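# Four arms sort items into containers by sticker color

## Task

Put every item into the container whose color matches the color of the sticker on that item.

## Robot and tools

Setup: four identical i2rt Big YAM arms, named arm1, arm2, arm3 and arm4. Each has six revolute joints, a two-finger gripper and a wrist camera (arm1_cam_wrist to arm4_cam_wrist). Four fixed room cameras also watch: cam_room_a1, cam_room_a2, cam_room_b1, cam_room_b2. Feet in the scene frame (metres): arm1 at (-0.644, +1.377, +0.914), arm2 at (-0.655, -0.555, +0.928), arm3 at (+0.651, -1.332, +0.868), arm4 at (+0.648, +0.477, +0.879). Each foot looks along its own +x. Reach is roughly 1.0 m from the joint1 axis.

Frame: a single shared scene frame, origin on the floor, +z up. The hand point sits between the finger pads, about 1 cm behind the tips; the fingers point along the hand's +z and open along its y. Printed hand positions can be off, more so when the arm is stretched.

Tool move: one call is one action. Each arm gets its own optional object (arm1 ... arm4); an arm left out keeps its previous command. Inside an arm's object:
- joints: absolute targets keyed by name, in radians: joint1_rad (-2.879 to 2.879, base turn, positive counter-clockwise seen from above, 0 along the foot's facing), joint2_rad (0 to 3.141, shoulder, 0 = upper arm pointing back, growing lifts it up and forward), joint3_rad (0 to 3.019, elbow, 0 = folded), joint4_rad (-1.692 to 1.57, hand pitch, positive tips fingers up), joint5_rad (-1.57 to 1.57, sideways hand swing, positive to the arm's right), joint6_rad (-2.094 to 2.094, hand roll, positive clockwise seen from behind). gripper_m is the absolute fingertip gap in metres, 0 to 0.093.
- target: an absolute hand pose to go to, seven numbers [x, y, z, qw, qx, qy, qz], metres and a unit quaternion, in the scene frame, same format as the printed hand line. The hand travels in a straight line from its current hand_target. When target is given, joints may contain only gripper_m.
- speed: top path speed in m/s, 0.002 to 0.5, default 0.25; only allowed with target. Rotation is capped at twice this value in rad/s.
- cameras (top level): list of camera names for images; omitted or ["all"] gives all, [] gives none.
All motions in one call start together; all hand paths finish together, paced by the slowest. Paths last 0.5 to 10 s and an action at most 15 s. Each control step clips the commanded pose to within 100 mm and 20 degrees of the measured hand, then solves inverse kinematics; expect errors of a centimetre or more, overshoot near full stretch, and wide joint-space swings. Unknown keys make a call invalid; out-of-range numbers get it refused, and a refusal cancels later move, wait and finished_scene calls in that same reply.

Other tools: wait(seconds 0 to 10, optional cameras) just lets time pass and returns state. zoom_image(camera, region [x0, y0, x1, y1] in pixels from the top-left, max 504 by 504) enlarges part of a camera's latest image. read_manual(section "licences") prints licence text only. finished_scene(scene = current scene number) closes the scene irreversibly; the goal must already hold without the robots.

Reading results: each arm shows joint_positions, Joint velocities (rad/s, gripper in m/s; "within noise" means still), joint torques (N m, offsets and noise present; numbers 3 and 4 flip sign beyond ±28), hand and hand_target poses, joint_status and hand_status. The "move" line lists each arm given a motion with "done" or its worst status. Statuses: off_target (stopped short, may still push); time_out (joints given new nearby holding targets, still pushing, on_its_own lists them); not_followed, "joint command not followed" or "pose unreachable" (a self/arm-clearance check blocked it; the arm may keep trying later). Arms listed under "as last shown" were not commanded and repeat old values. The "pictures" line orders the images, which can lag the state slightly.

Gripper: on a firm part at full force the reading is up to about 0.005 m smaller than the part (some grippers up to 0.002 m larger); closed on nothing it reads 0.000 to 0.003. Commanding about 0.005 m below first-contact width gives full force (about 50 to 64 N per pad); soft, small or round parts need deeper. To release, command well above the reading.

Hazards: arms do not stop on contact and keep pushing, which heats motors. MOTOR HOT appears near 85 °C; at 100 °C the arm goes limp and falls for 30 to 60 s (OVER-TEMPERATURE FAULT, keys show limit_stop_at_motor_heat; resend targets afterwards). Relieve a stalled joint by sending its reported position. Never squeeze or press two arms together, and never close a gripper on another arm's fingers; the clearance check may react late and ignores fingers, gripper housings and cameras. Do not drop items, release them while moving, slam or push hard, or knock anything out of the work area or to the floor. Objects may occasionally be nudged by an outside force, and the scene keeps running while you think, holding your last command.

Each tool is called after "Call:" by a JSON object that holds its "api" and its "payload", one argument or row to a line.

## Session

Call:
{"api": "move", "payload": {

}}

Scene clock: 0.00 s.
Joint torques (N m): no reading
Motor temperatures (°C): arm1=[22 24 25 23 21 21 21] | arm2=[24 24 24 22 22 20 23] | arm3=[24 24 23 24 24 23 23] | arm4=[23 21 22 22 25 21 24]
Heat: arm1: hottest joint3_rad 25 °C; arm2: hottest joint1_rad 24 °C; arm3: hottest joint1_rad 24 °C; arm4: hottest joint5_rad 25 °C.
Joint velocities: within noise
arm1.joint_positions: joint1_rad=-0.126 joint2_rad=+0.534 joint3_rad=+1.403 joint4_rad=-1.611 joint5_rad=-0.026 joint6_rad=-0.127 gripper_m=+0.09396
arm1.joint_status: not commanded
arm1.hand: x=-0.6307 y=+1.5344 z=+1.4214 quat_wxyz=(-0.298, +0.671, -0.622, -0.272) (m; scene frame)
arm1.hand_target: x=-0.6306 y=+1.5327 z=+1.4326 quat_wxyz=(-0.308, +0.666, -0.618, -0.280) (m; scene frame)
arm1.hand_status: not commanded
arm2.joint_positions: joint1_rad=-0.045 joint2_rad=+0.390 joint3_rad=+1.428 joint4_rad=-1.186 joint5_rad=+0.166 joint6_rad=-0.774 gripper_m=+0.09396
arm2.joint_status: not commanded
arm2.hand: x=-0.6756 y=-0.6916 z=+1.5578 quat_wxyz=(-0.217, -0.319, -0.688, +0.615) (m; scene frame)
arm2.hand_target: x=-0.6760 y=-0.6854 z=+1.5652 quat_wxyz=(-0.221, -0.317, -0.681, +0.622) (m; scene frame)
arm2.hand_status: not commanded
arm3.joint_positions: joint1_rad=+0.075 joint2_rad=+0.276 joint3_rad=+1.523 joint4_rad=-1.599 joint5_rad=-0.185 joint6_rad=-0.597 gripper_m=+0.09396
arm3.joint_status: not commanded
arm3.hand: x=+0.6803 y=-1.3506 z=+1.4452 quat_wxyz=(-0.326, -0.350, -0.735, +0.481) (m; scene frame)
arm3.hand_target: x=+0.6804 y=-1.3484 z=+1.4507 quat_wxyz=(-0.328, -0.347, -0.731, +0.487) (m; scene frame)
arm3.hand_status: not commanded
arm4.joint_positions: joint1_rad=+0.109 joint2_rad=+0.555 joint3_rad=+1.556 joint4_rad=-1.251 joint5_rad=+0.178 joint6_rad=-0.775 gripper_m=+0.09396
arm4.joint_status: not commanded
arm4.hand: x=+0.6522 y=+0.6599 z=+1.5276 quat_wxyz=(-0.572, +0.731, -0.297, -0.221) (m; scene frame)
arm4.hand_target: x=+0.6531 y=+0.6547 z=+1.5360 quat_wxyz=(-0.580, +0.725, -0.296, -0.226) (m; scene frame)
arm4.hand_status: not commanded
pictures: arm1_cam_wrist, arm2_cam_wrist, arm3_cam_wrist, arm4_cam_wrist, cam_room_a1, cam_room_a2, cam_room_b1, cam_room_b2
Images, in order (width x height): arm1_cam_wrist 672x504, arm2_cam_wrist 672x504, arm3_cam_wrist 672x504, arm4_cam_wrist 672x504, cam_room_a1 672x504, cam_room_a2 672x504, cam_room_b1 672x504, cam_room_b2 672x504.

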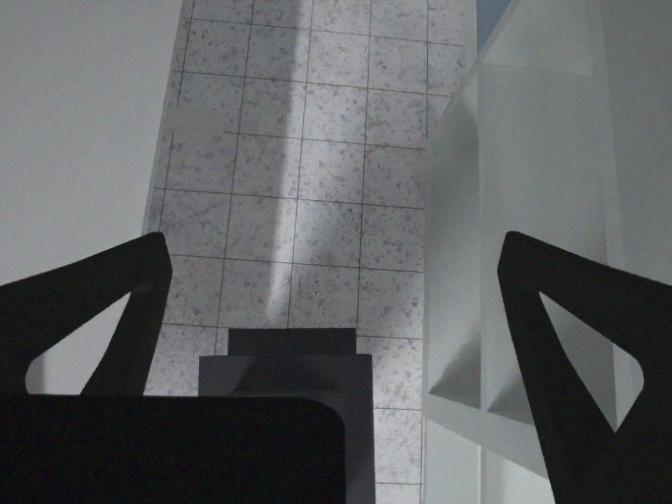

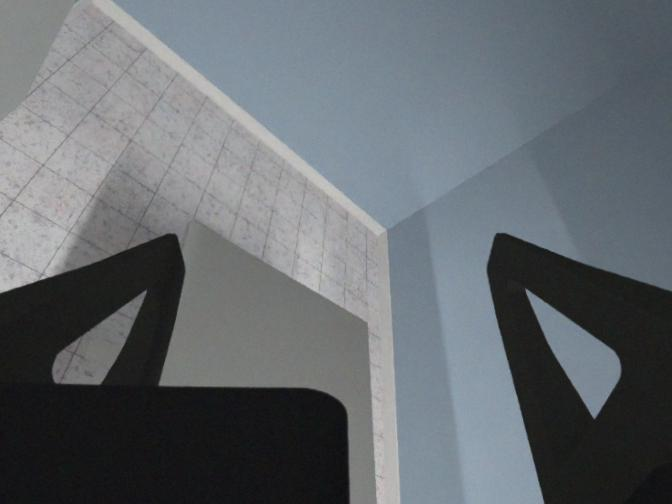

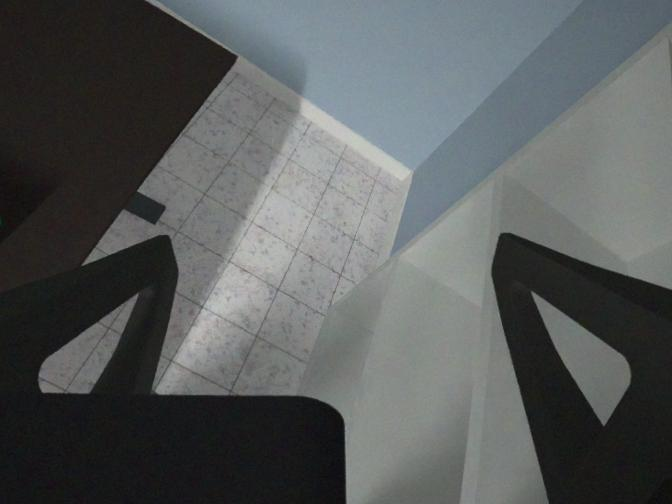

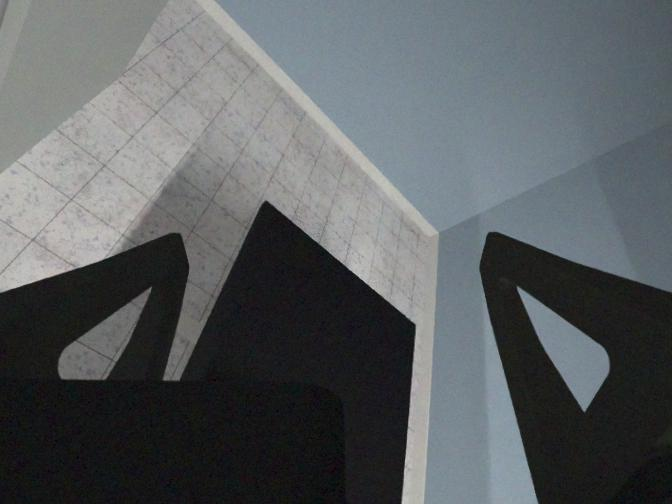

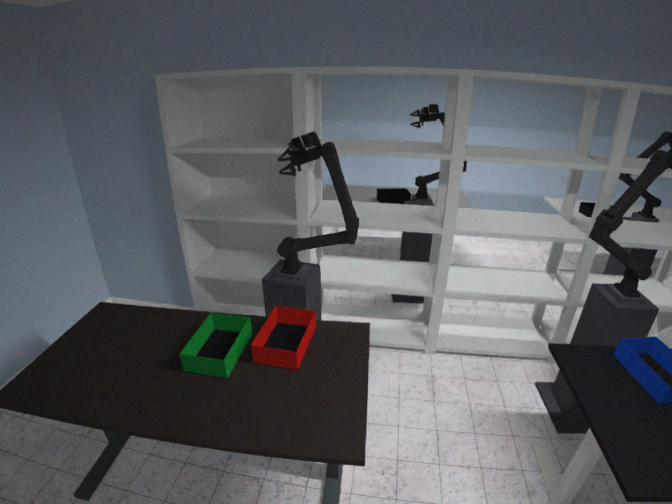

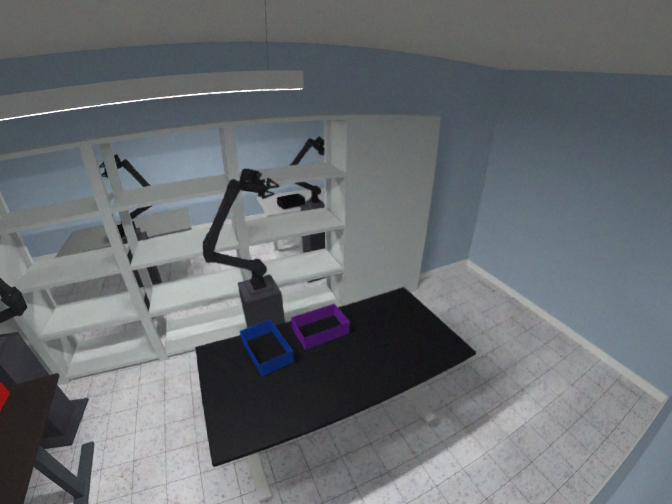

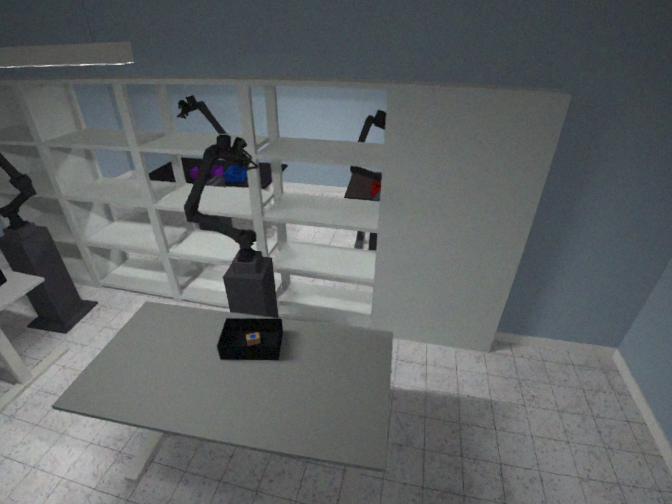

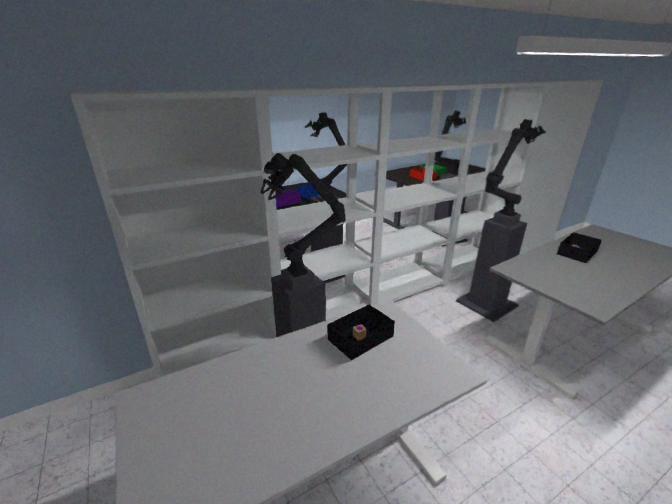

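Call:
{"api": "zoom_image", "payload": {
  "camera": "cam_room_a1",
  "region": [150, 60, 420, 380]
}}

Call:
{"api": "zoom_image", "payload": {
  "camera": "cam_room_a1",
  "region": [420, 60, 671, 460]
}}

Call:
{"api": "zoom_image", "payload": {
  "camera": "cam_room_a2",
  "region": [0, 80, 480, 480]
}}

Call:
{"api": "zoom_image", "payload": {
  "camera": "cam_room_b1",
  "region": [0, 60, 400, 460]
}}

Call:
{"api": "zoom_image", "payload": {
  "camera": "cam_room_b2",
  "region": [240, 80, 671, 500]
}}

Scaled by 1.575.

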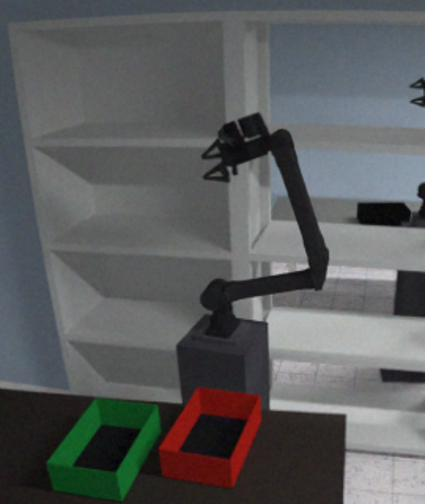

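Scaled by 1.260.

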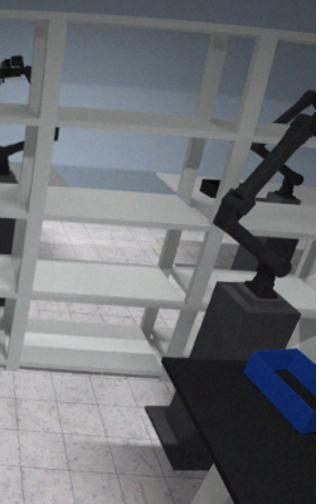

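Scaled by 1.050.

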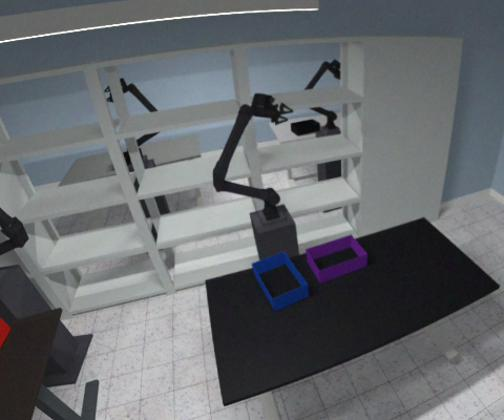

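Scaled by 1.260.

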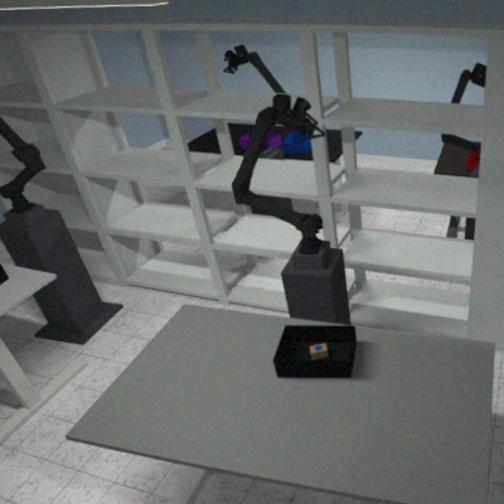

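Scaled by 1.169.

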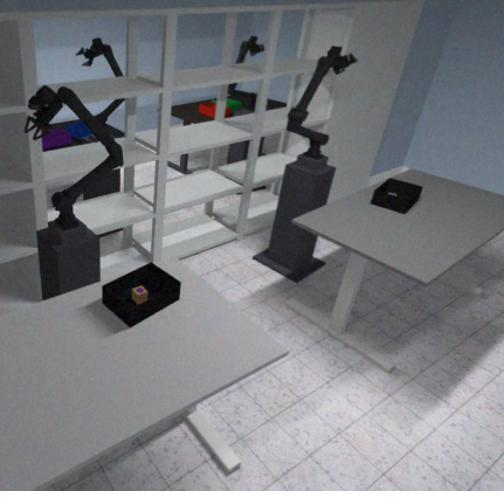

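Call:
{"api": "move", "payload": {
  "arm1": {"target":[-0.65,1.72,1.25,0,0.707,-0.707,0]},
  "arm2": {"target":[-0.65,-0.90,1.25,0,0.707,0.707,0]},
  "arm4": {"target":[0.65,0.82,1.25,0,0.707,-0.707,0]},
  "arm3": {"target":[0.65,-1.68,1.25,0,0.707,0.707,0]}
}}

Scene clock: 36.27 s.
Joint torques (N m): arm1=[-1.03 -5.77 13.15 0.12 0.01 0.11] | arm2=[0.09 -9.05 10.36 0.34 -0.17 0.21] | arm3=[0.44 -9.17 12.98 -0.03 -0.09 0.03] | arm4=[0.5 -7.65 8.47 -0.03 -0.03 0.2]
Motor temperatures (°C): arm1=[22 24 28 23 21 21 21] | arm2=[24 25 26 22 22 20 23] | arm3=[24 25 24 24 24 23 23] | arm4=[23 22 25 22 25 21 24]
Heat: arm1: hottest joint3_rad 28 °C; arm2: hottest joint3_rad 26 °C; arm3: hottest joint2_rad 25 °C; arm4: hottest joint3_rad 25 °C.
move: arm1 off_target; arm2 off_target; arm3 off_target; arm4 off_target
Joint velocities: within noise
arm1.joint_positions: joint1_rad=-0.034 joint2_rad=+1.213 joint3_rad=+1.367 joint4_rad=-1.684 joint5_rad=+0.017 joint6_rad=+0.033 gripper_m=+0.09396
arm1.joint_status: not commanded
arm1.hand: x=-0.6472 y=+1.7168 z=+1.2369 quat_wxyz=(-0.016, +0.707, -0.707, -0.015) (m; scene frame)
arm1.hand_target: x=-0.6500 y=+1.7199 z=+1.2491 quat_wxyz=(-0.022, +0.707, -0.707, -0.024) (m; scene frame)
arm1.hand_status: off_target (0.014 m and 2.5 deg from the pose sent, 0.253 m and 47.8 deg at the start; a joint's target at an end of its range on 51 of 115 steps)
arm2.joint_positions: joint1_rad=-0.090 joint2_rad=+1.213 joint3_rad=+1.383 joint4_rad=-1.670 joint5_rad=+0.005 joint6_rad=+0.004 gripper_m=+0.09396
arm2.joint_status: not commanded
arm2.hand: x=-0.6476 y=-0.9030 z=+1.2555 quat_wxyz=(-0.023, -0.699, -0.715, +0.025) (m; scene frame)
arm2.hand_target: x=-0.6499 y=-0.9000 z=+1.2495 quat_wxyz=(-0.014, -0.707, -0.707, +0.014) (m; scene frame)
arm2.hand_status: off_target (0.007 m and 4.1 deg from the pose sent, 0.373 m and 89.2 deg at the start; a joint's target at an end of its range on 32 of 115 steps)
arm3.joint_positions: joint1_rad=+0.135 joint2_rad=+1.204 joint3_rad=+1.442 joint4_rad=-1.698 joint5_rad=+0.004 joint6_rad=-0.009 gripper_m=+0.09396
arm3.joint_status: not commanded
arm3.hand: x=+0.6542 y=-1.6745 z=+1.2262 quat_wxyz=(-0.043, -0.698, -0.713, +0.045) (m; scene frame)
arm3.hand_target: x=+0.6501 y=-1.6792 z=+1.2488 quat_wxyz=(-0.062, -0.704, -0.705, +0.062) (m; scene frame)
arm3.hand_status: off_target (0.025 m and 7.2 deg from the pose sent, 0.384 m and 79.8 deg at the start; a joint's target at an end of its range on 78 of 115 steps)
arm4.joint_positions: joint1_rad=-0.045 joint2_rad=+1.149 joint3_rad=+1.446 joint4_rad=-1.668 joint5_rad=+0.009 joint6_rad=-0.013 gripper_m=+0.09395
arm4.joint_status: not commanded
arm4.hand: x=+0.6477 y=+0.8214 z=+1.2525 quat_wxyz=(-0.071, +0.712, -0.695, -0.068) (m; scene frame)
arm4.hand_target: x=+0.6500 y=+0.8201 z=+1.2493 quat_wxyz=(-0.062, +0.705, -0.704, -0.062) (m; scene frame)
arm4.hand_status: off_target (0.004 m and 11.3 deg from the pose sent, 0.321 m and 86.7 deg at the start; a joint's target at an end of its range on 58 of 115 steps)
pictures: arm1_cam_wrist, arm2_cam_wrist, arm3_cam_wrist, arm4_cam_wrist, cam_room_a1, cam_room_a2, cam_room_b1, cam_room_b2
Images, in order (width x height): arm1_cam_wrist 672x504, arm2_cam_wrist 672x504, arm3_cam_wrist 672x504, arm4_cam_wrist 672x504, cam_room_a1 672x504, cam_room_a2 672x504, cam_room_b1 672x504, cam_room_b2 672x504.

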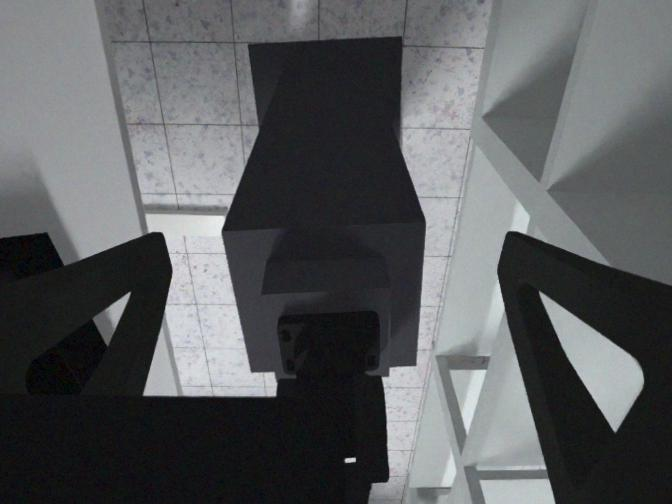

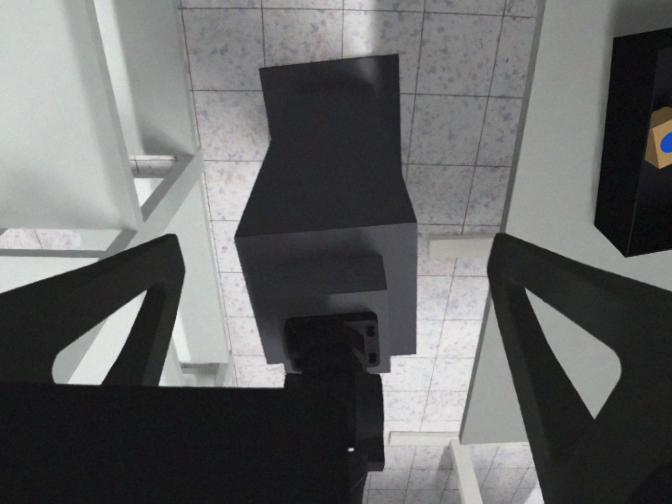

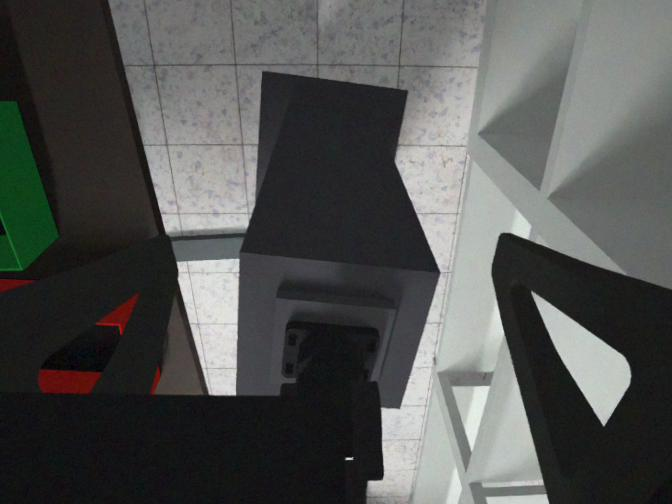

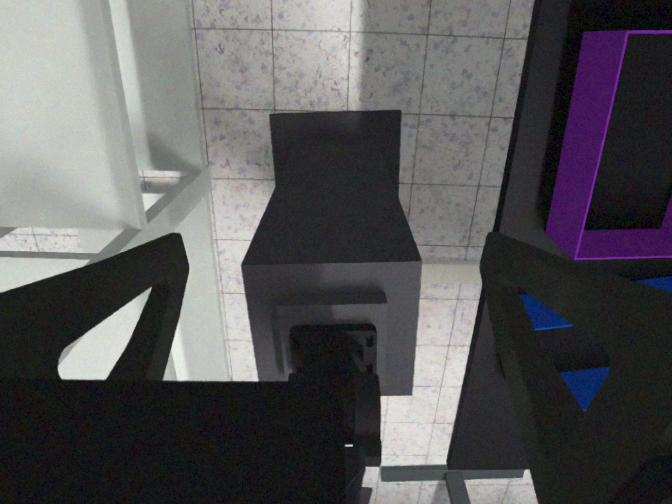

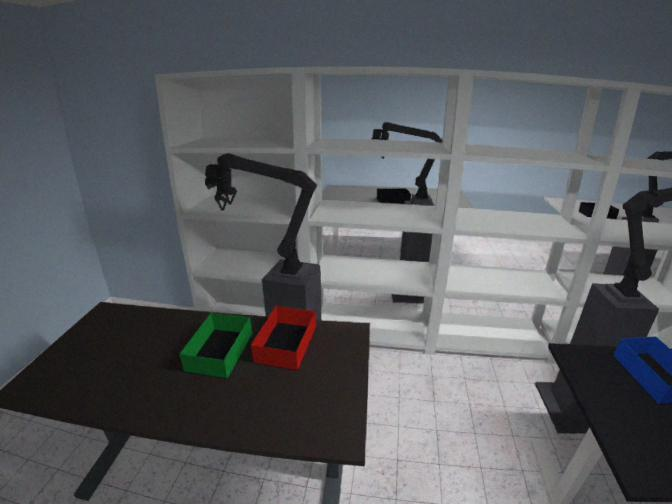

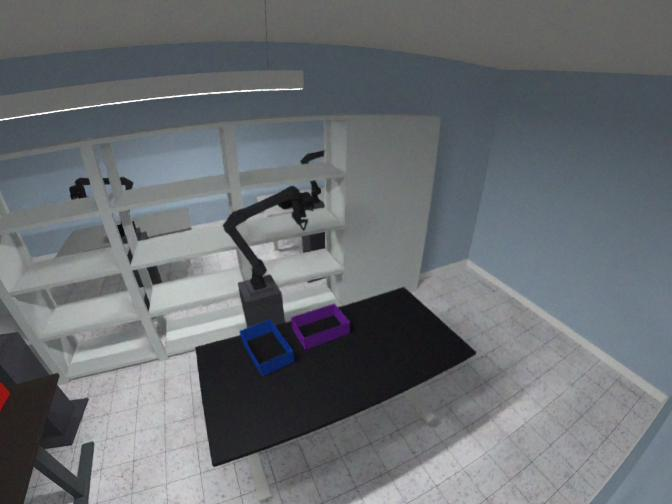

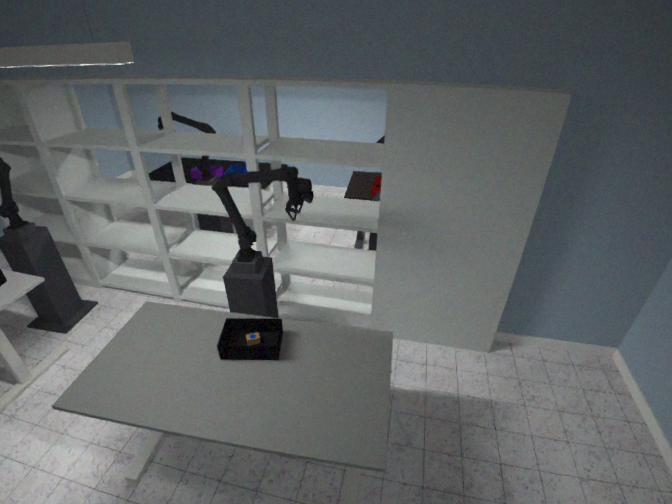

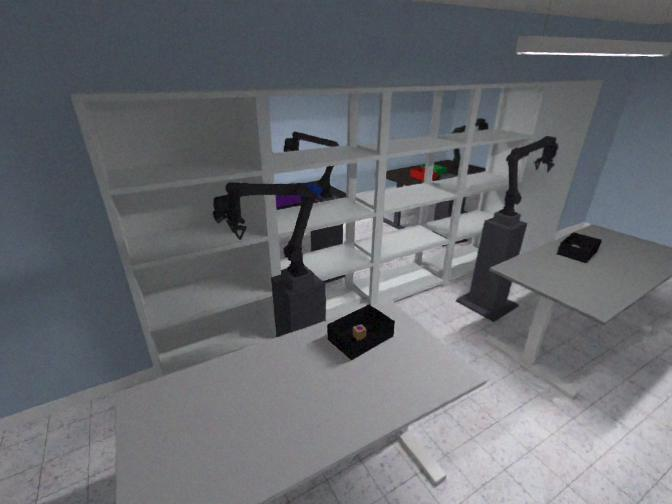

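Call:
{"api": "move", "payload": {
  "arm1": {"joints":{"joint1_rad":1.5,"joint4_rad":-1.0}},
  "arm2": {"joints":{"joint1_rad":-1.4,"joint4_rad":-1.0}},
  "arm4": {"joints":{"joint1_rad":-1.5,"joint4_rad":-1.0}},
  "cameras": ["arm1_cam_wrist","arm2_cam_wrist","arm4_cam_wrist"]
}}

Scene clock: 70.60 s.
Joint torques (N m): arm1=[-1.73 -7.36 14.45 2.14 0.1 0.07] | arm2=[0.97 -10.46 11.52 2.77 -0.07 0.19] | arm3=[0.38 -9 12.98 -0.13 -0.09 0.03] | arm4=[0.73 -8.59 9.2 1.85 0.07 0.15]
Motor temperatures (°C): arm1=[22 25 33 23 21 21 21] | arm2=[24 25 28 22 22 20 23] | arm3=[24 25 30 24 24 23 23] | arm4=[23 22 26 22 25 21 24]
Heat: arm1: hottest joint3_rad 33 °C; arm2: hottest joint3_rad 28 °C; arm3: hottest joint3_rad 30 °C; arm4: hottest joint3_rad 26 °C.
move: arm1 done; arm2 done; arm4 done
Joint velocities: within noise
arm1.joint_positions: joint1_rad=+1.502 joint2_rad=+1.216 joint3_rad=+1.367 joint4_rad=-1.018 joint5_rad=+0.014 joint6_rad=+0.035 gripper_m=+0.09397
arm1.joint_status: all done
arm1.hand: x=-1.1286 y=+1.3793 z=+1.3007 quat_wxyz=(-0.002, +0.936, -0.019, -0.352) (m; scene frame)
arm1.hand_target: x=-1.1348 y=+1.3805 z=+1.3221 quat_wxyz=(-0.001, +0.926, -0.023, -0.376) (m; scene frame)
arm1.hand_status: not commanded
arm2.joint_positions: joint1_rad=-1.403 joint2_rad=+1.213 joint3_rad=+1.383 joint4_rad=-1.016 joint5_rad=+0.003 joint6_rad=+0.007 gripper_m=+0.09398
arm2.joint_status: all done
arm2.hand: x=-1.1287 y=-0.6937 z=+1.3163 quat_wxyz=(-0.049, -0.927, -0.129, +0.350) (m; scene frame)
arm2.hand_target: x=-1.1321 y=-0.6966 z=+1.3107 quat_wxyz=(-0.052, -0.927, -0.125, +0.349) (m; scene frame)
arm2.hand_status: not commanded
arm3: as last shown
arm3.joint_positions: joint1_rad=+0.135 joint2_rad=+1.204 joint3_rad=+1.442 joint4_rad=-1.698 joint5_rad=+0.004 joint6_rad=-0.008 gripper_m=+0.09396
arm4.joint_positions: joint1_rad=-1.502 joint2_rad=+1.150 joint3_rad=+1.446 joint4_rad=-1.016 joint5_rad=+0.006 joint6_rad=-0.011 gripper_m=+0.09398
arm4.joint_status: all done
arm4.hand: x=+1.1259 y=+0.5373 z=+1.3297 quat_wxyz=(-0.410, +0.062, -0.910, -0.019) (m; scene frame)
arm4.hand_target: x=+1.1301 y=+0.5390 z=+1.3293 quat_wxyz=(-0.414, +0.057, -0.908, -0.023) (m; scene frame)
arm4.hand_status: not commanded
pictures: arm1_cam_wrist, arm2_cam_wrist, arm4_cam_wrist
Images, in order (width x height): arm1_cam_wrist 672x504, arm2_cam_wrist 672x504, arm4_cam_wrist 672x504.

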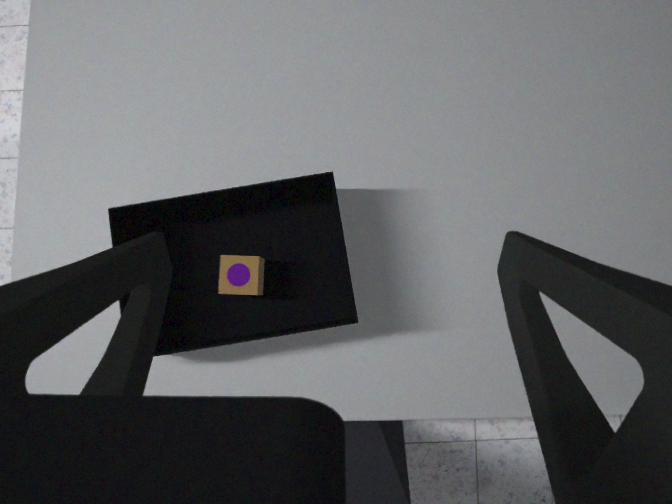

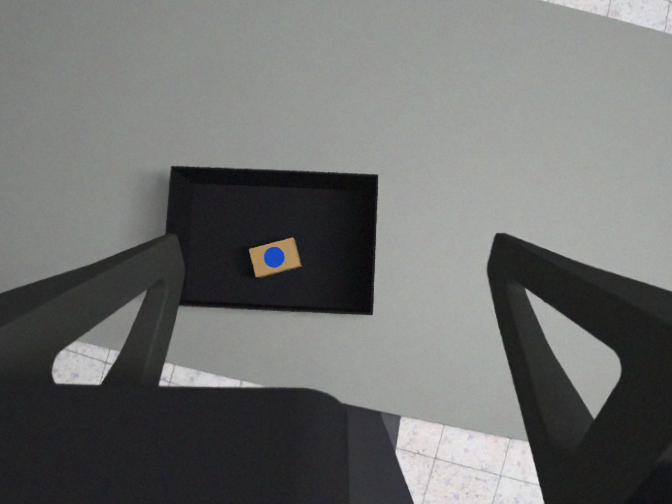

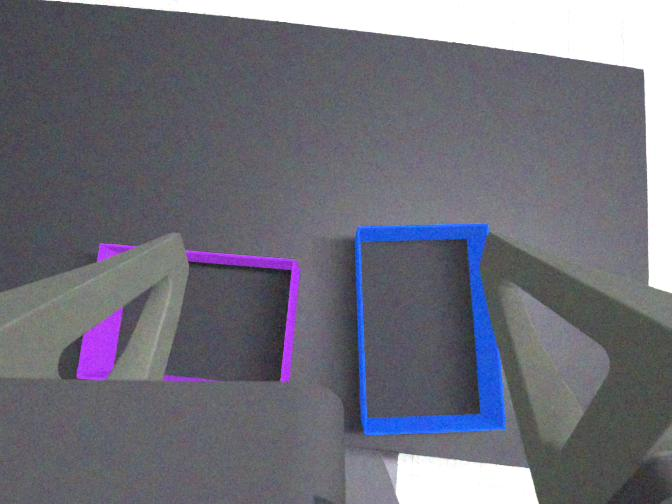

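Call:
{"api": "move", "payload": {
  "arm1": {"target":[-1.125,1.245,1.1,0,1,0,0]},
  "arm2": {"target":[-1.128,-0.784,1.1,0,0.970,0.242,0]},
  "cameras": ["arm1_cam_wrist","arm2_cam_wrist"]
}}

Scene clock: 94.07 s.
Joint torques (N m): arm1=[-1.67 -12.86 15.21 -0.02 -0.02 0.14] | arm2=[1.26 -16.44 15.34 0.16 -0.14 -0.08] | arm3=[0.32 -9.11 12.93 -0.05 -0.09 0.03] | arm4=[0.85 -8.7 9.14 1.68 0.05 0.17]
Motor temperatures (°C): arm1=[22 24 35 23 21 21 21] | arm2=[24 25 29 22 22 20 23] | arm3=[24 25 33 24 24 23 23] | arm4=[23 22 27 22 24 21 24]
Heat: arm1: hottest joint3_rad 35 °C; arm2: hottest joint3_rad 29 °C; arm3: hottest joint3_rad 33 °C; arm4: hottest joint3_rad 27 °C.
move: arm1 off_target; arm2 off_target
Joint velocities: within noise
arm1.joint_positions: joint1_rad=+1.762 joint2_rad=+1.678 joint3_rad=+1.420 joint4_rad=-1.375 joint5_rad=-0.006 joint6_rad=+0.256 gripper_m=+0.09397
arm1.joint_status: not commanded
arm1.hand: x=-1.1086 y=+1.2522 z=+1.0780 quat_wxyz=(-0.006, +1.000, +0.001, +0.023) (m; scene frame)
arm1.hand_target: x=-1.1237 y=+1.2453 z=+1.1001 quat_wxyz=(+0.000, +1.000, +0.000, +0.000) (m; scene frame)
arm1.hand_status: off_target (0.028 m and 2.8 deg from the pose sent, 0.242 m and 41.3 deg at the start)
arm2.joint_positions: joint1_rad=-1.243 joint2_rad=+1.710 joint3_rad=+1.475 joint4_rad=-1.359 joint5_rad=+0.001 joint6_rad=-0.024 gripper_m=+0.09398
arm2.joint_status: not commanded
arm2.hand: x=-1.1139 y=-0.7736 z=+1.0882 quat_wxyz=(+0.004, -0.973, -0.232, -0.012) (m; scene frame)
arm2.hand_target: x=-1.1272 y=-0.7836 z=+1.1001 quat_wxyz=(+0.000, -0.970, -0.242, +0.001) (m; scene frame)
arm2.hand_status: off_target (0.021 m and 1.9 deg from the pose sent, 0.234 m and 43.0 deg at the start)
arm3, arm4: as last shown
pictures: arm1_cam_wrist, arm2_cam_wrist
Images, in order (width x height): arm1_cam_wrist 672x504, arm2_cam_wrist 672x504.

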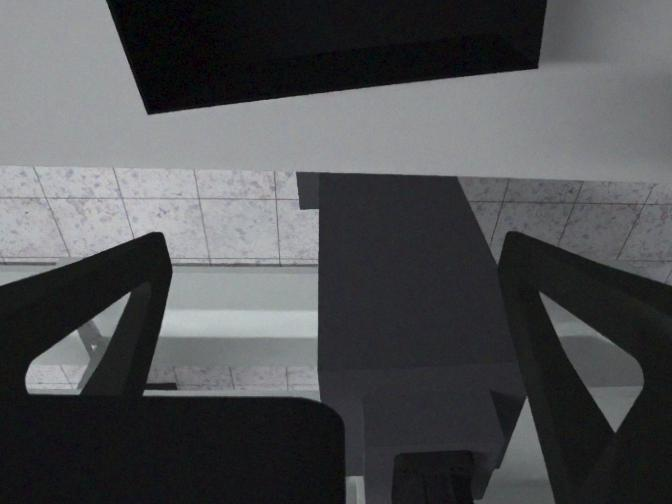

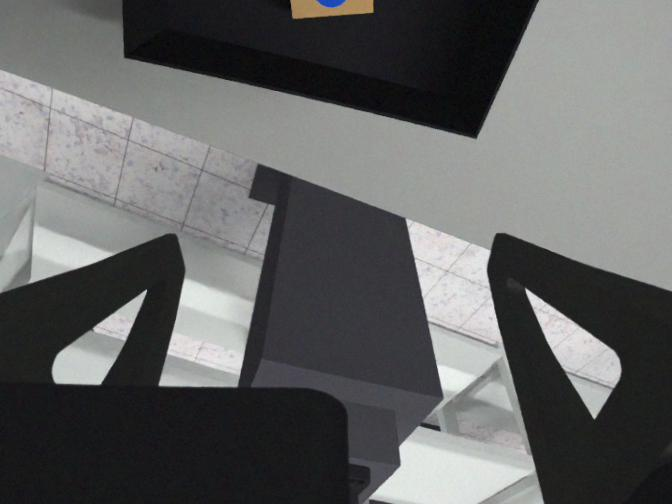

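Call:
{"api": "move", "payload": {
  "arm1": {"target":[-1.146,1.230,0.95,0,1,0,0]},
  "arm2": {"target":[-1.14,-0.797,0.945,0,0.970,0.242,0]},
  "cameras": ["arm1_cam_wrist","arm2_cam_wrist"]
}}

Scene clock: 125.23 s.
Joint torques (N m): arm1=[-1.26 -15.91 9.65 0.84 0.04 0.09] | arm2=[1.49 -19.14 9.24 1.17 -0.15 0.05] | arm3=[0.38 -9 12.98 -0.05 -0.07 0.03] | arm4=[0.73 -9 9.25 1.8 0.06 0.17]
Motor temperatures (°C): arm1=[22 25 34 23 21 21 21] | arm2=[24 26 34 22 22 20 23] | arm3=[24 25 34 24 24 23 23] | arm4=[23 22 28 22 24 21 24]
Heat: arm1: hottest joint3_rad 34 °C; arm2: hottest joint3_rad 34 °C; arm3: hottest joint3_rad 34 °C; arm4: hottest joint3_rad 28 °C.
move: arm1 off_target; arm2 done
Joint velocities: within noise
arm1.joint_positions: joint1_rad=+1.776 joint2_rad=+1.886 joint3_rad=+1.323 joint4_rad=-1.055 joint5_rad=-0.006 joint6_rad=+0.276 gripper_m=+0.09397
arm1.joint_status: not commanded
arm1.hand: x=-1.1390 y=+1.2371 z=+0.9416 quat_wxyz=(-0.005, +1.000, -0.001, +0.016) (m; scene frame)
arm1.hand_target: x=-1.1458 y=+1.2300 z=+0.9502 quat_wxyz=(+0.000, +1.000, +0.000, +0.000) (m; scene frame)
arm1.hand_status: off_target (0.013 m and 1.9 deg from the pose sent, 0.135 m and 2.7 deg at the start)
arm2.joint_positions: joint1_rad=-1.234 joint2_rad=+1.907 joint3_rad=+1.374 joint4_rad=-1.032 joint5_rad=+0.001 joint6_rad=-0.025 gripper_m=+0.09398
arm2.joint_status: not commanded
arm2.hand: x=-1.1419 y=-0.7921 z=+0.9520 quat_wxyz=(+0.001, -0.972, -0.237, +0.001) (m; scene frame)
arm2.hand_target: x=-1.1399 y=-0.7970 z=+0.9451 quat_wxyz=(+0.000, -0.970, -0.242, +0.000) (m; scene frame)
arm2.hand_status: done (0.009 m and 0.6 deg from the pose sent, 0.147 m and 1.8 deg at the start)
arm3, arm4: as last shown
pictures: arm1_cam_wrist, arm2_cam_wrist
Images, in order (width x height): arm1_cam_wrist 672x504, arm2_cam_wrist 672x504.

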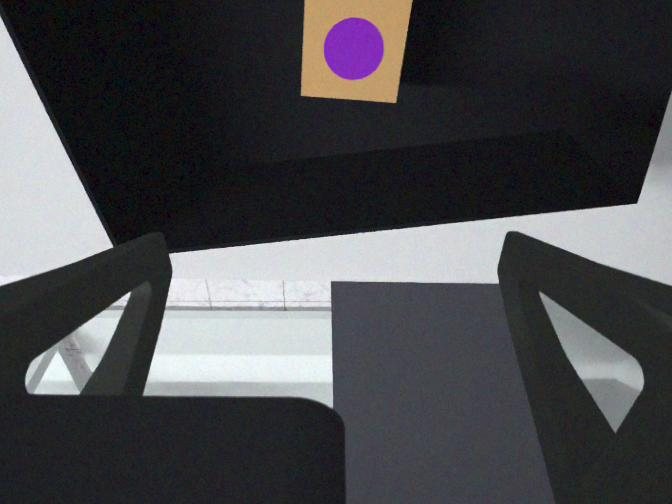

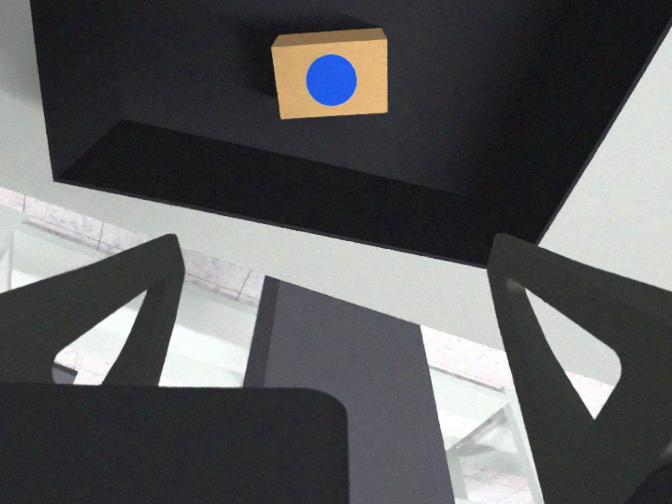

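Call:
{"api": "zoom_image", "payload": {
  "camera": "arm1_cam_wrist",
  "region": [236, 0, 472, 150]
}}

Call:
{"api": "zoom_image", "payload": {
  "camera": "arm2_cam_wrist",
  "region": [216, 0, 452, 170]
}}

Scaled by 2.136.

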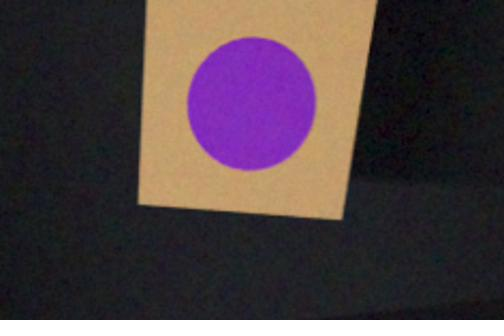

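Scaled by 2.136.

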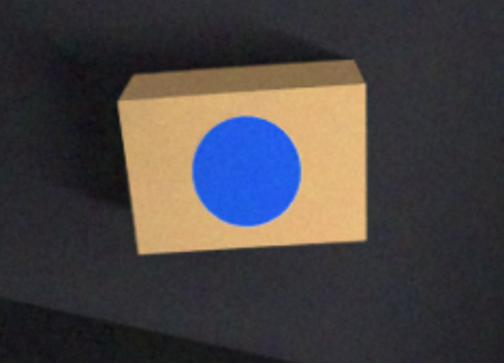

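Call:
{"api": "move", "payload": {
  "arm1": {"target":[-1.153,1.239,0.84,0,0.9994,-0.0349,0]},
  "arm2": {"target":[-1.133,-0.796,0.825,0,0.9636,0.2672,0]},
  "cameras": ["arm1_cam_wrist","arm2_cam_wrist"]
}}

Scene clock: 146.60 s.
Joint torques (N m): arm1=[-2.61 -16.32 7.97 0.81 0.08 0.11] | arm2=[1.49 -19.78 7.65 1.2 -0.16 -0.07] | arm3=[0.44 -8.94 12.96 -0.06 -0.09 0.03] | arm4=[0.97 -9.17 9.2 1.68 0.08 0.15]
Motor temperatures (°C): arm1=[22 26 34 23 21 21 21] | arm2=[24 26 32 22 22 20 23] | arm3=[24 25 35 24 24 23 23] | arm4=[23 22 29 22 24 21 24]
Heat: arm1: hottest joint3_rad 34 °C; arm2: hottest joint3_rad 32 °C; arm3: hottest joint3_rad 35 °C; arm4: hottest joint3_rad 29 °C.
move: arm1 off_target; arm2 done
Joint velocities: within noise
arm1.joint_positions: joint1_rad=+1.776 joint2_rad=+2.069 joint3_rad=+1.266 joint4_rad=-0.815 joint5_rad=-0.006 joint6_rad=+0.326 gripper_m=+0.09397
arm1.joint_status: not commanded
arm1.hand: x=-1.1416 y=+1.2371 z=+0.8317 quat_wxyz=(-0.005, +1.000, -0.026, +0.016) (m; scene frame)
arm1.hand_target: x=-1.1529 y=+1.2390 z=+0.8401 quat_wxyz=(+0.000, +0.999, -0.035, +0.000) (m; scene frame)
arm1.hand_status: off_target (0.014 m and 2.1 deg from the pose sent, 0.103 m and 4.4 deg at the start)
arm2.joint_positions: joint1_rad=-1.230 joint2_rad=+2.092 joint3_rad=+1.289 joint4_rad=-0.765 joint5_rad=+0.001 joint6_rad=-0.060 gripper_m=+0.09398
arm2.joint_status: not commanded
arm2.hand: x=-1.1354 y=-0.7911 z=+0.8311 quat_wxyz=(+0.001, -0.967, -0.256, +0.000) (m; scene frame)
arm2.hand_target: x=-1.1329 y=-0.7959 z=+0.8251 quat_wxyz=(+0.000, -0.964, -0.267, +0.000) (m; scene frame)
arm2.hand_status: done (0.008 m and 1.4 deg from the pose sent, 0.127 m and 3.6 deg at the start)
arm3, arm4: as last shown
pictures: arm1_cam_wrist, arm2_cam_wrist
Images, in order (width x height): arm1_cam_wrist 672x504, arm2_cam_wrist 672x504.

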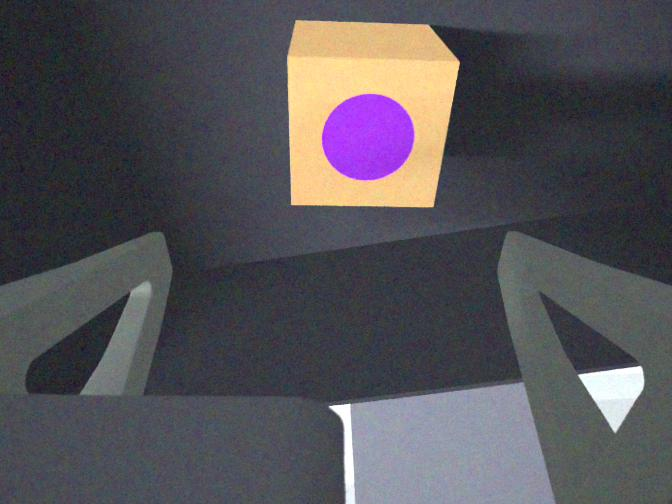

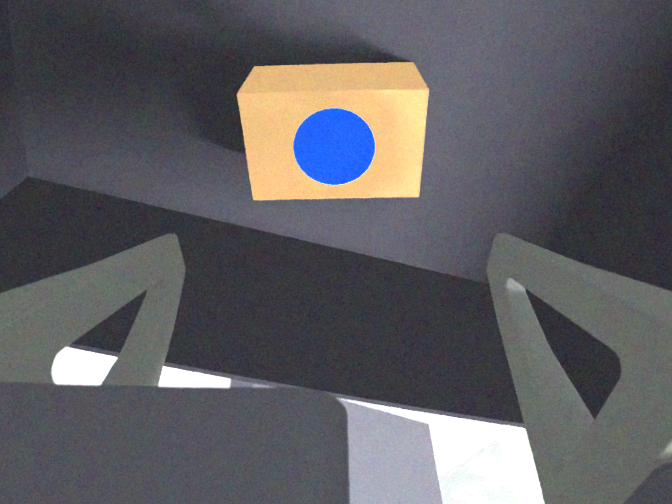

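Call:
{"api": "move", "payload": {
  "arm1": {"target":[-1.160,1.250,0.764,0,0.9996,-0.026,0],"speed":0.12},
  "arm2": {"target":[-1.1375,-0.798,0.749,0,0.9636,0.2672,0],"speed":0.12},
  "cameras": ["arm1_cam_wrist","arm2_cam_wrist"]
}}

Scene clock: 154.13 s.
Joint torques (N m): arm1=[-2.2 -16.21 8.08 0.98 0.08 -0.05] | arm2=[1.55 -19.31 8.92 1.16 -0.16 -0.07] | arm3=[0.5 -9.05 12.96 -0.05 -0.08 0.02] | arm4=[1.03 -9 9.13 1.62 0.06 0.16]
Motor temperatures (°C): arm1=[22 26 33 23 21 21 21] | arm2=[24 26 31 22 22 20 23] | arm3=[24 25 35 24 24 23 23] | arm4=[23 22 29 22 24 21 24]
Heat: arm1: hottest joint3_rad 33 °C; arm2: hottest joint3_rad 31 °C; arm3: hottest joint3_rad 35 °C; arm4: hottest joint3_rad 29 °C.
move: arm1 off_target; arm2 off_target
Joint velocities: within noise
arm1.joint_positions: joint1_rad=+1.754 joint2_rad=+2.210 joint3_rad=+1.266 joint4_rad=-0.673 joint5_rad=-0.006 joint6_rad=+0.302 gripper_m=+0.09397
arm1.joint_status: not commanded
arm1.hand: x=-1.1445 y=+1.2487 z=+0.7604 quat_wxyz=(-0.005, +1.000, -0.025, +0.015) (m; scene frame)
arm1.hand_target: x=-1.1597 y=+1.2501 z=+0.7643 quat_wxyz=(+0.000, +1.000, -0.026, +0.000) (m; scene frame)
arm1.hand_status: off_target (0.016 m and 1.8 deg from the pose sent, 0.071 m and 1.9 deg at the start)
arm2.joint_positions: joint1_rad=-1.230 joint2_rad=+2.239 joint3_rad=+1.289 joint4_rad=-0.634 joint5_rad=+0.001 joint6_rad=-0.060 gripper_m=+0.09398
arm2.joint_status: not commanded
arm2.hand: x=-1.1292 y=-0.7879 z=+0.7555 quat_wxyz=(+0.003, -0.967, -0.256, -0.008) (m; scene frame)
arm2.hand_target: x=-1.1371 y=-0.7979 z=+0.7494 quat_wxyz=(+0.000, -0.964, -0.267, +0.000) (m; scene frame)
arm2.hand_status: off_target (0.015 m and 1.6 deg from the pose sent, 0.082 m and 1.4 deg at the start)
arm3, arm4: as last shown
pictures: arm1_cam_wrist, arm2_cam_wrist
Images, in order (width x height): arm1_cam_wrist 672x504, arm2_cam_wrist 672x504.

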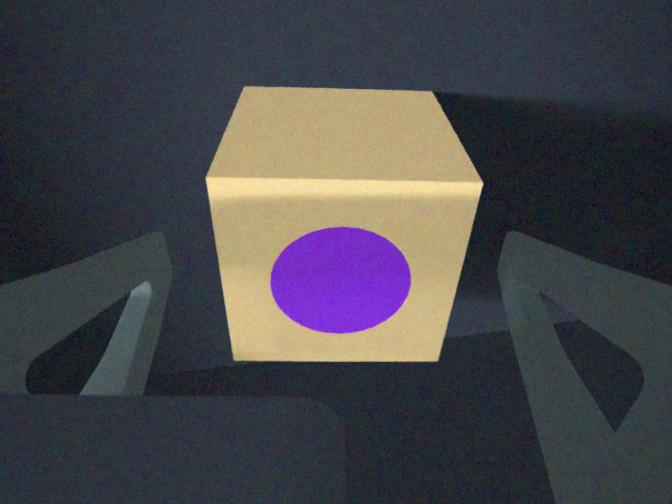

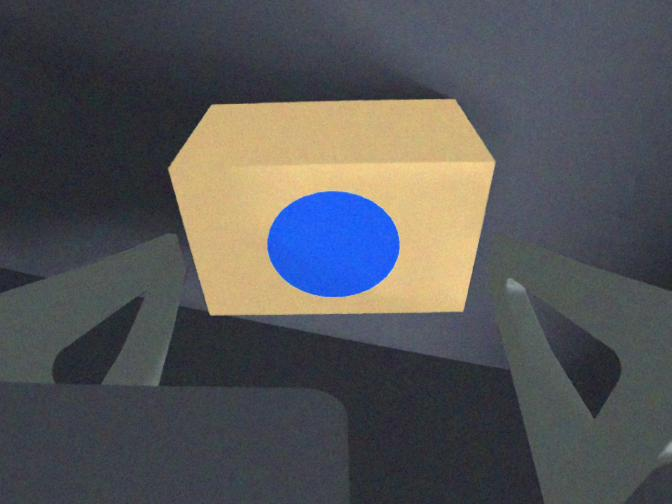

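Call:
{"api": "move", "payload": {
  "arm1": {"joints":{"gripper_m":0.042}},
  "arm2": {"joints":{"gripper_m":0.055}},
  "cameras": ["arm1_cam_wrist","arm2_cam_wrist"]
}}

Scene clock: 162.93 s.
Joint torques (N m): arm1=[-1.96 -16.03 8.1 0.95 0.03 -0.06] | arm2=[1.55 -19.19 8.83 1.16 -0.15 -0.06] | arm3=[0.38 -9 12.97 -0.06 -0.08 0.03] | arm4=[0.79 -8.53 9.13 1.81 0.08 0.15]
Motor temperatures (°C): arm1=[22 27 33 23 21 21 21] | arm2=[24 26 30 22 22 20 23] | arm3=[24 25 35 24 24 23 23] | arm4=[23 22 29 22 24 21 24]
Heat: arm1: hottest joint3_rad 33 °C; arm2: hottest joint3_rad 30 °C; arm3: hottest joint3_rad 35 °C; arm4: hottest joint3_rad 29 °C.
move: arm1 off_target; arm2 off_target
Joint velocities: within noise
arm1.joint_positions: joint1_rad=+1.754 joint2_rad=+2.210 joint3_rad=+1.266 joint4_rad=-0.673 joint5_rad=-0.006 joint6_rad=+0.302 gripper_m=+0.05313
arm1.joint_status: gripper_m off_target (ended at +0.05315, target +0.04200)
arm1.hand: x=-1.1445 y=+1.2487 z=+0.7604 quat_wxyz=(-0.005, +1.000, -0.025, +0.015) (m; scene frame)
arm1.hand_target: x=-1.1598 y=+1.2502 z=+0.7643 quat_wxyz=(+0.000, +1.000, -0.026, +0.000) (m; scene frame)
arm1.hand_status: not commanded
arm2.joint_positions: joint1_rad=-1.230 joint2_rad=+2.239 joint3_rad=+1.289 joint4_rad=-0.634 joint5_rad=+0.001 joint6_rad=-0.060 gripper_m=+0.06874
arm2.joint_status: gripper_m off_target (ended at +0.06877, target +0.05500)
arm2.hand: x=-1.1293 y=-0.7880 z=+0.7555 quat_wxyz=(+0.003, -0.967, -0.256, -0.008) (m; scene frame)
arm2.hand_target: x=-1.1371 y=-0.7978 z=+0.7494 quat_wxyz=(+0.000, -0.964, -0.267, +0.000) (m; scene frame)
arm2.hand_status: not commanded
arm3, arm4: as last shown
pictures: arm1_cam_wrist, arm2_cam_wrist
Images, in order (width x height): arm1_cam_wrist 672x504, arm2_cam_wrist 672x504.

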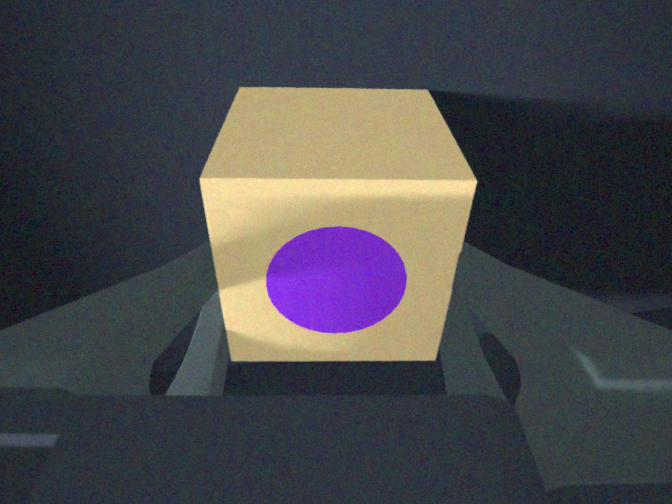

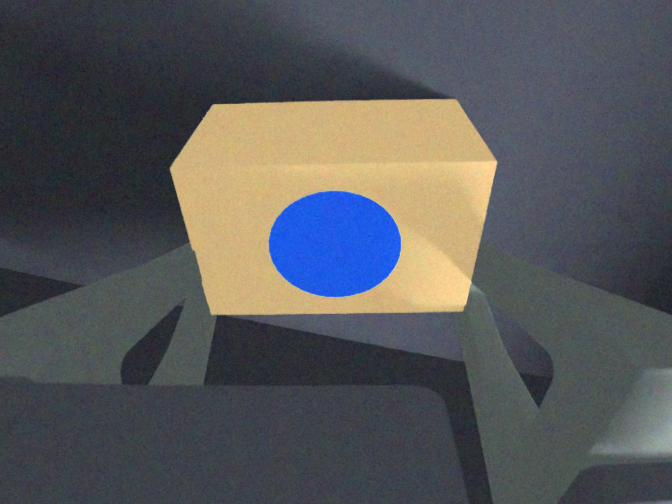

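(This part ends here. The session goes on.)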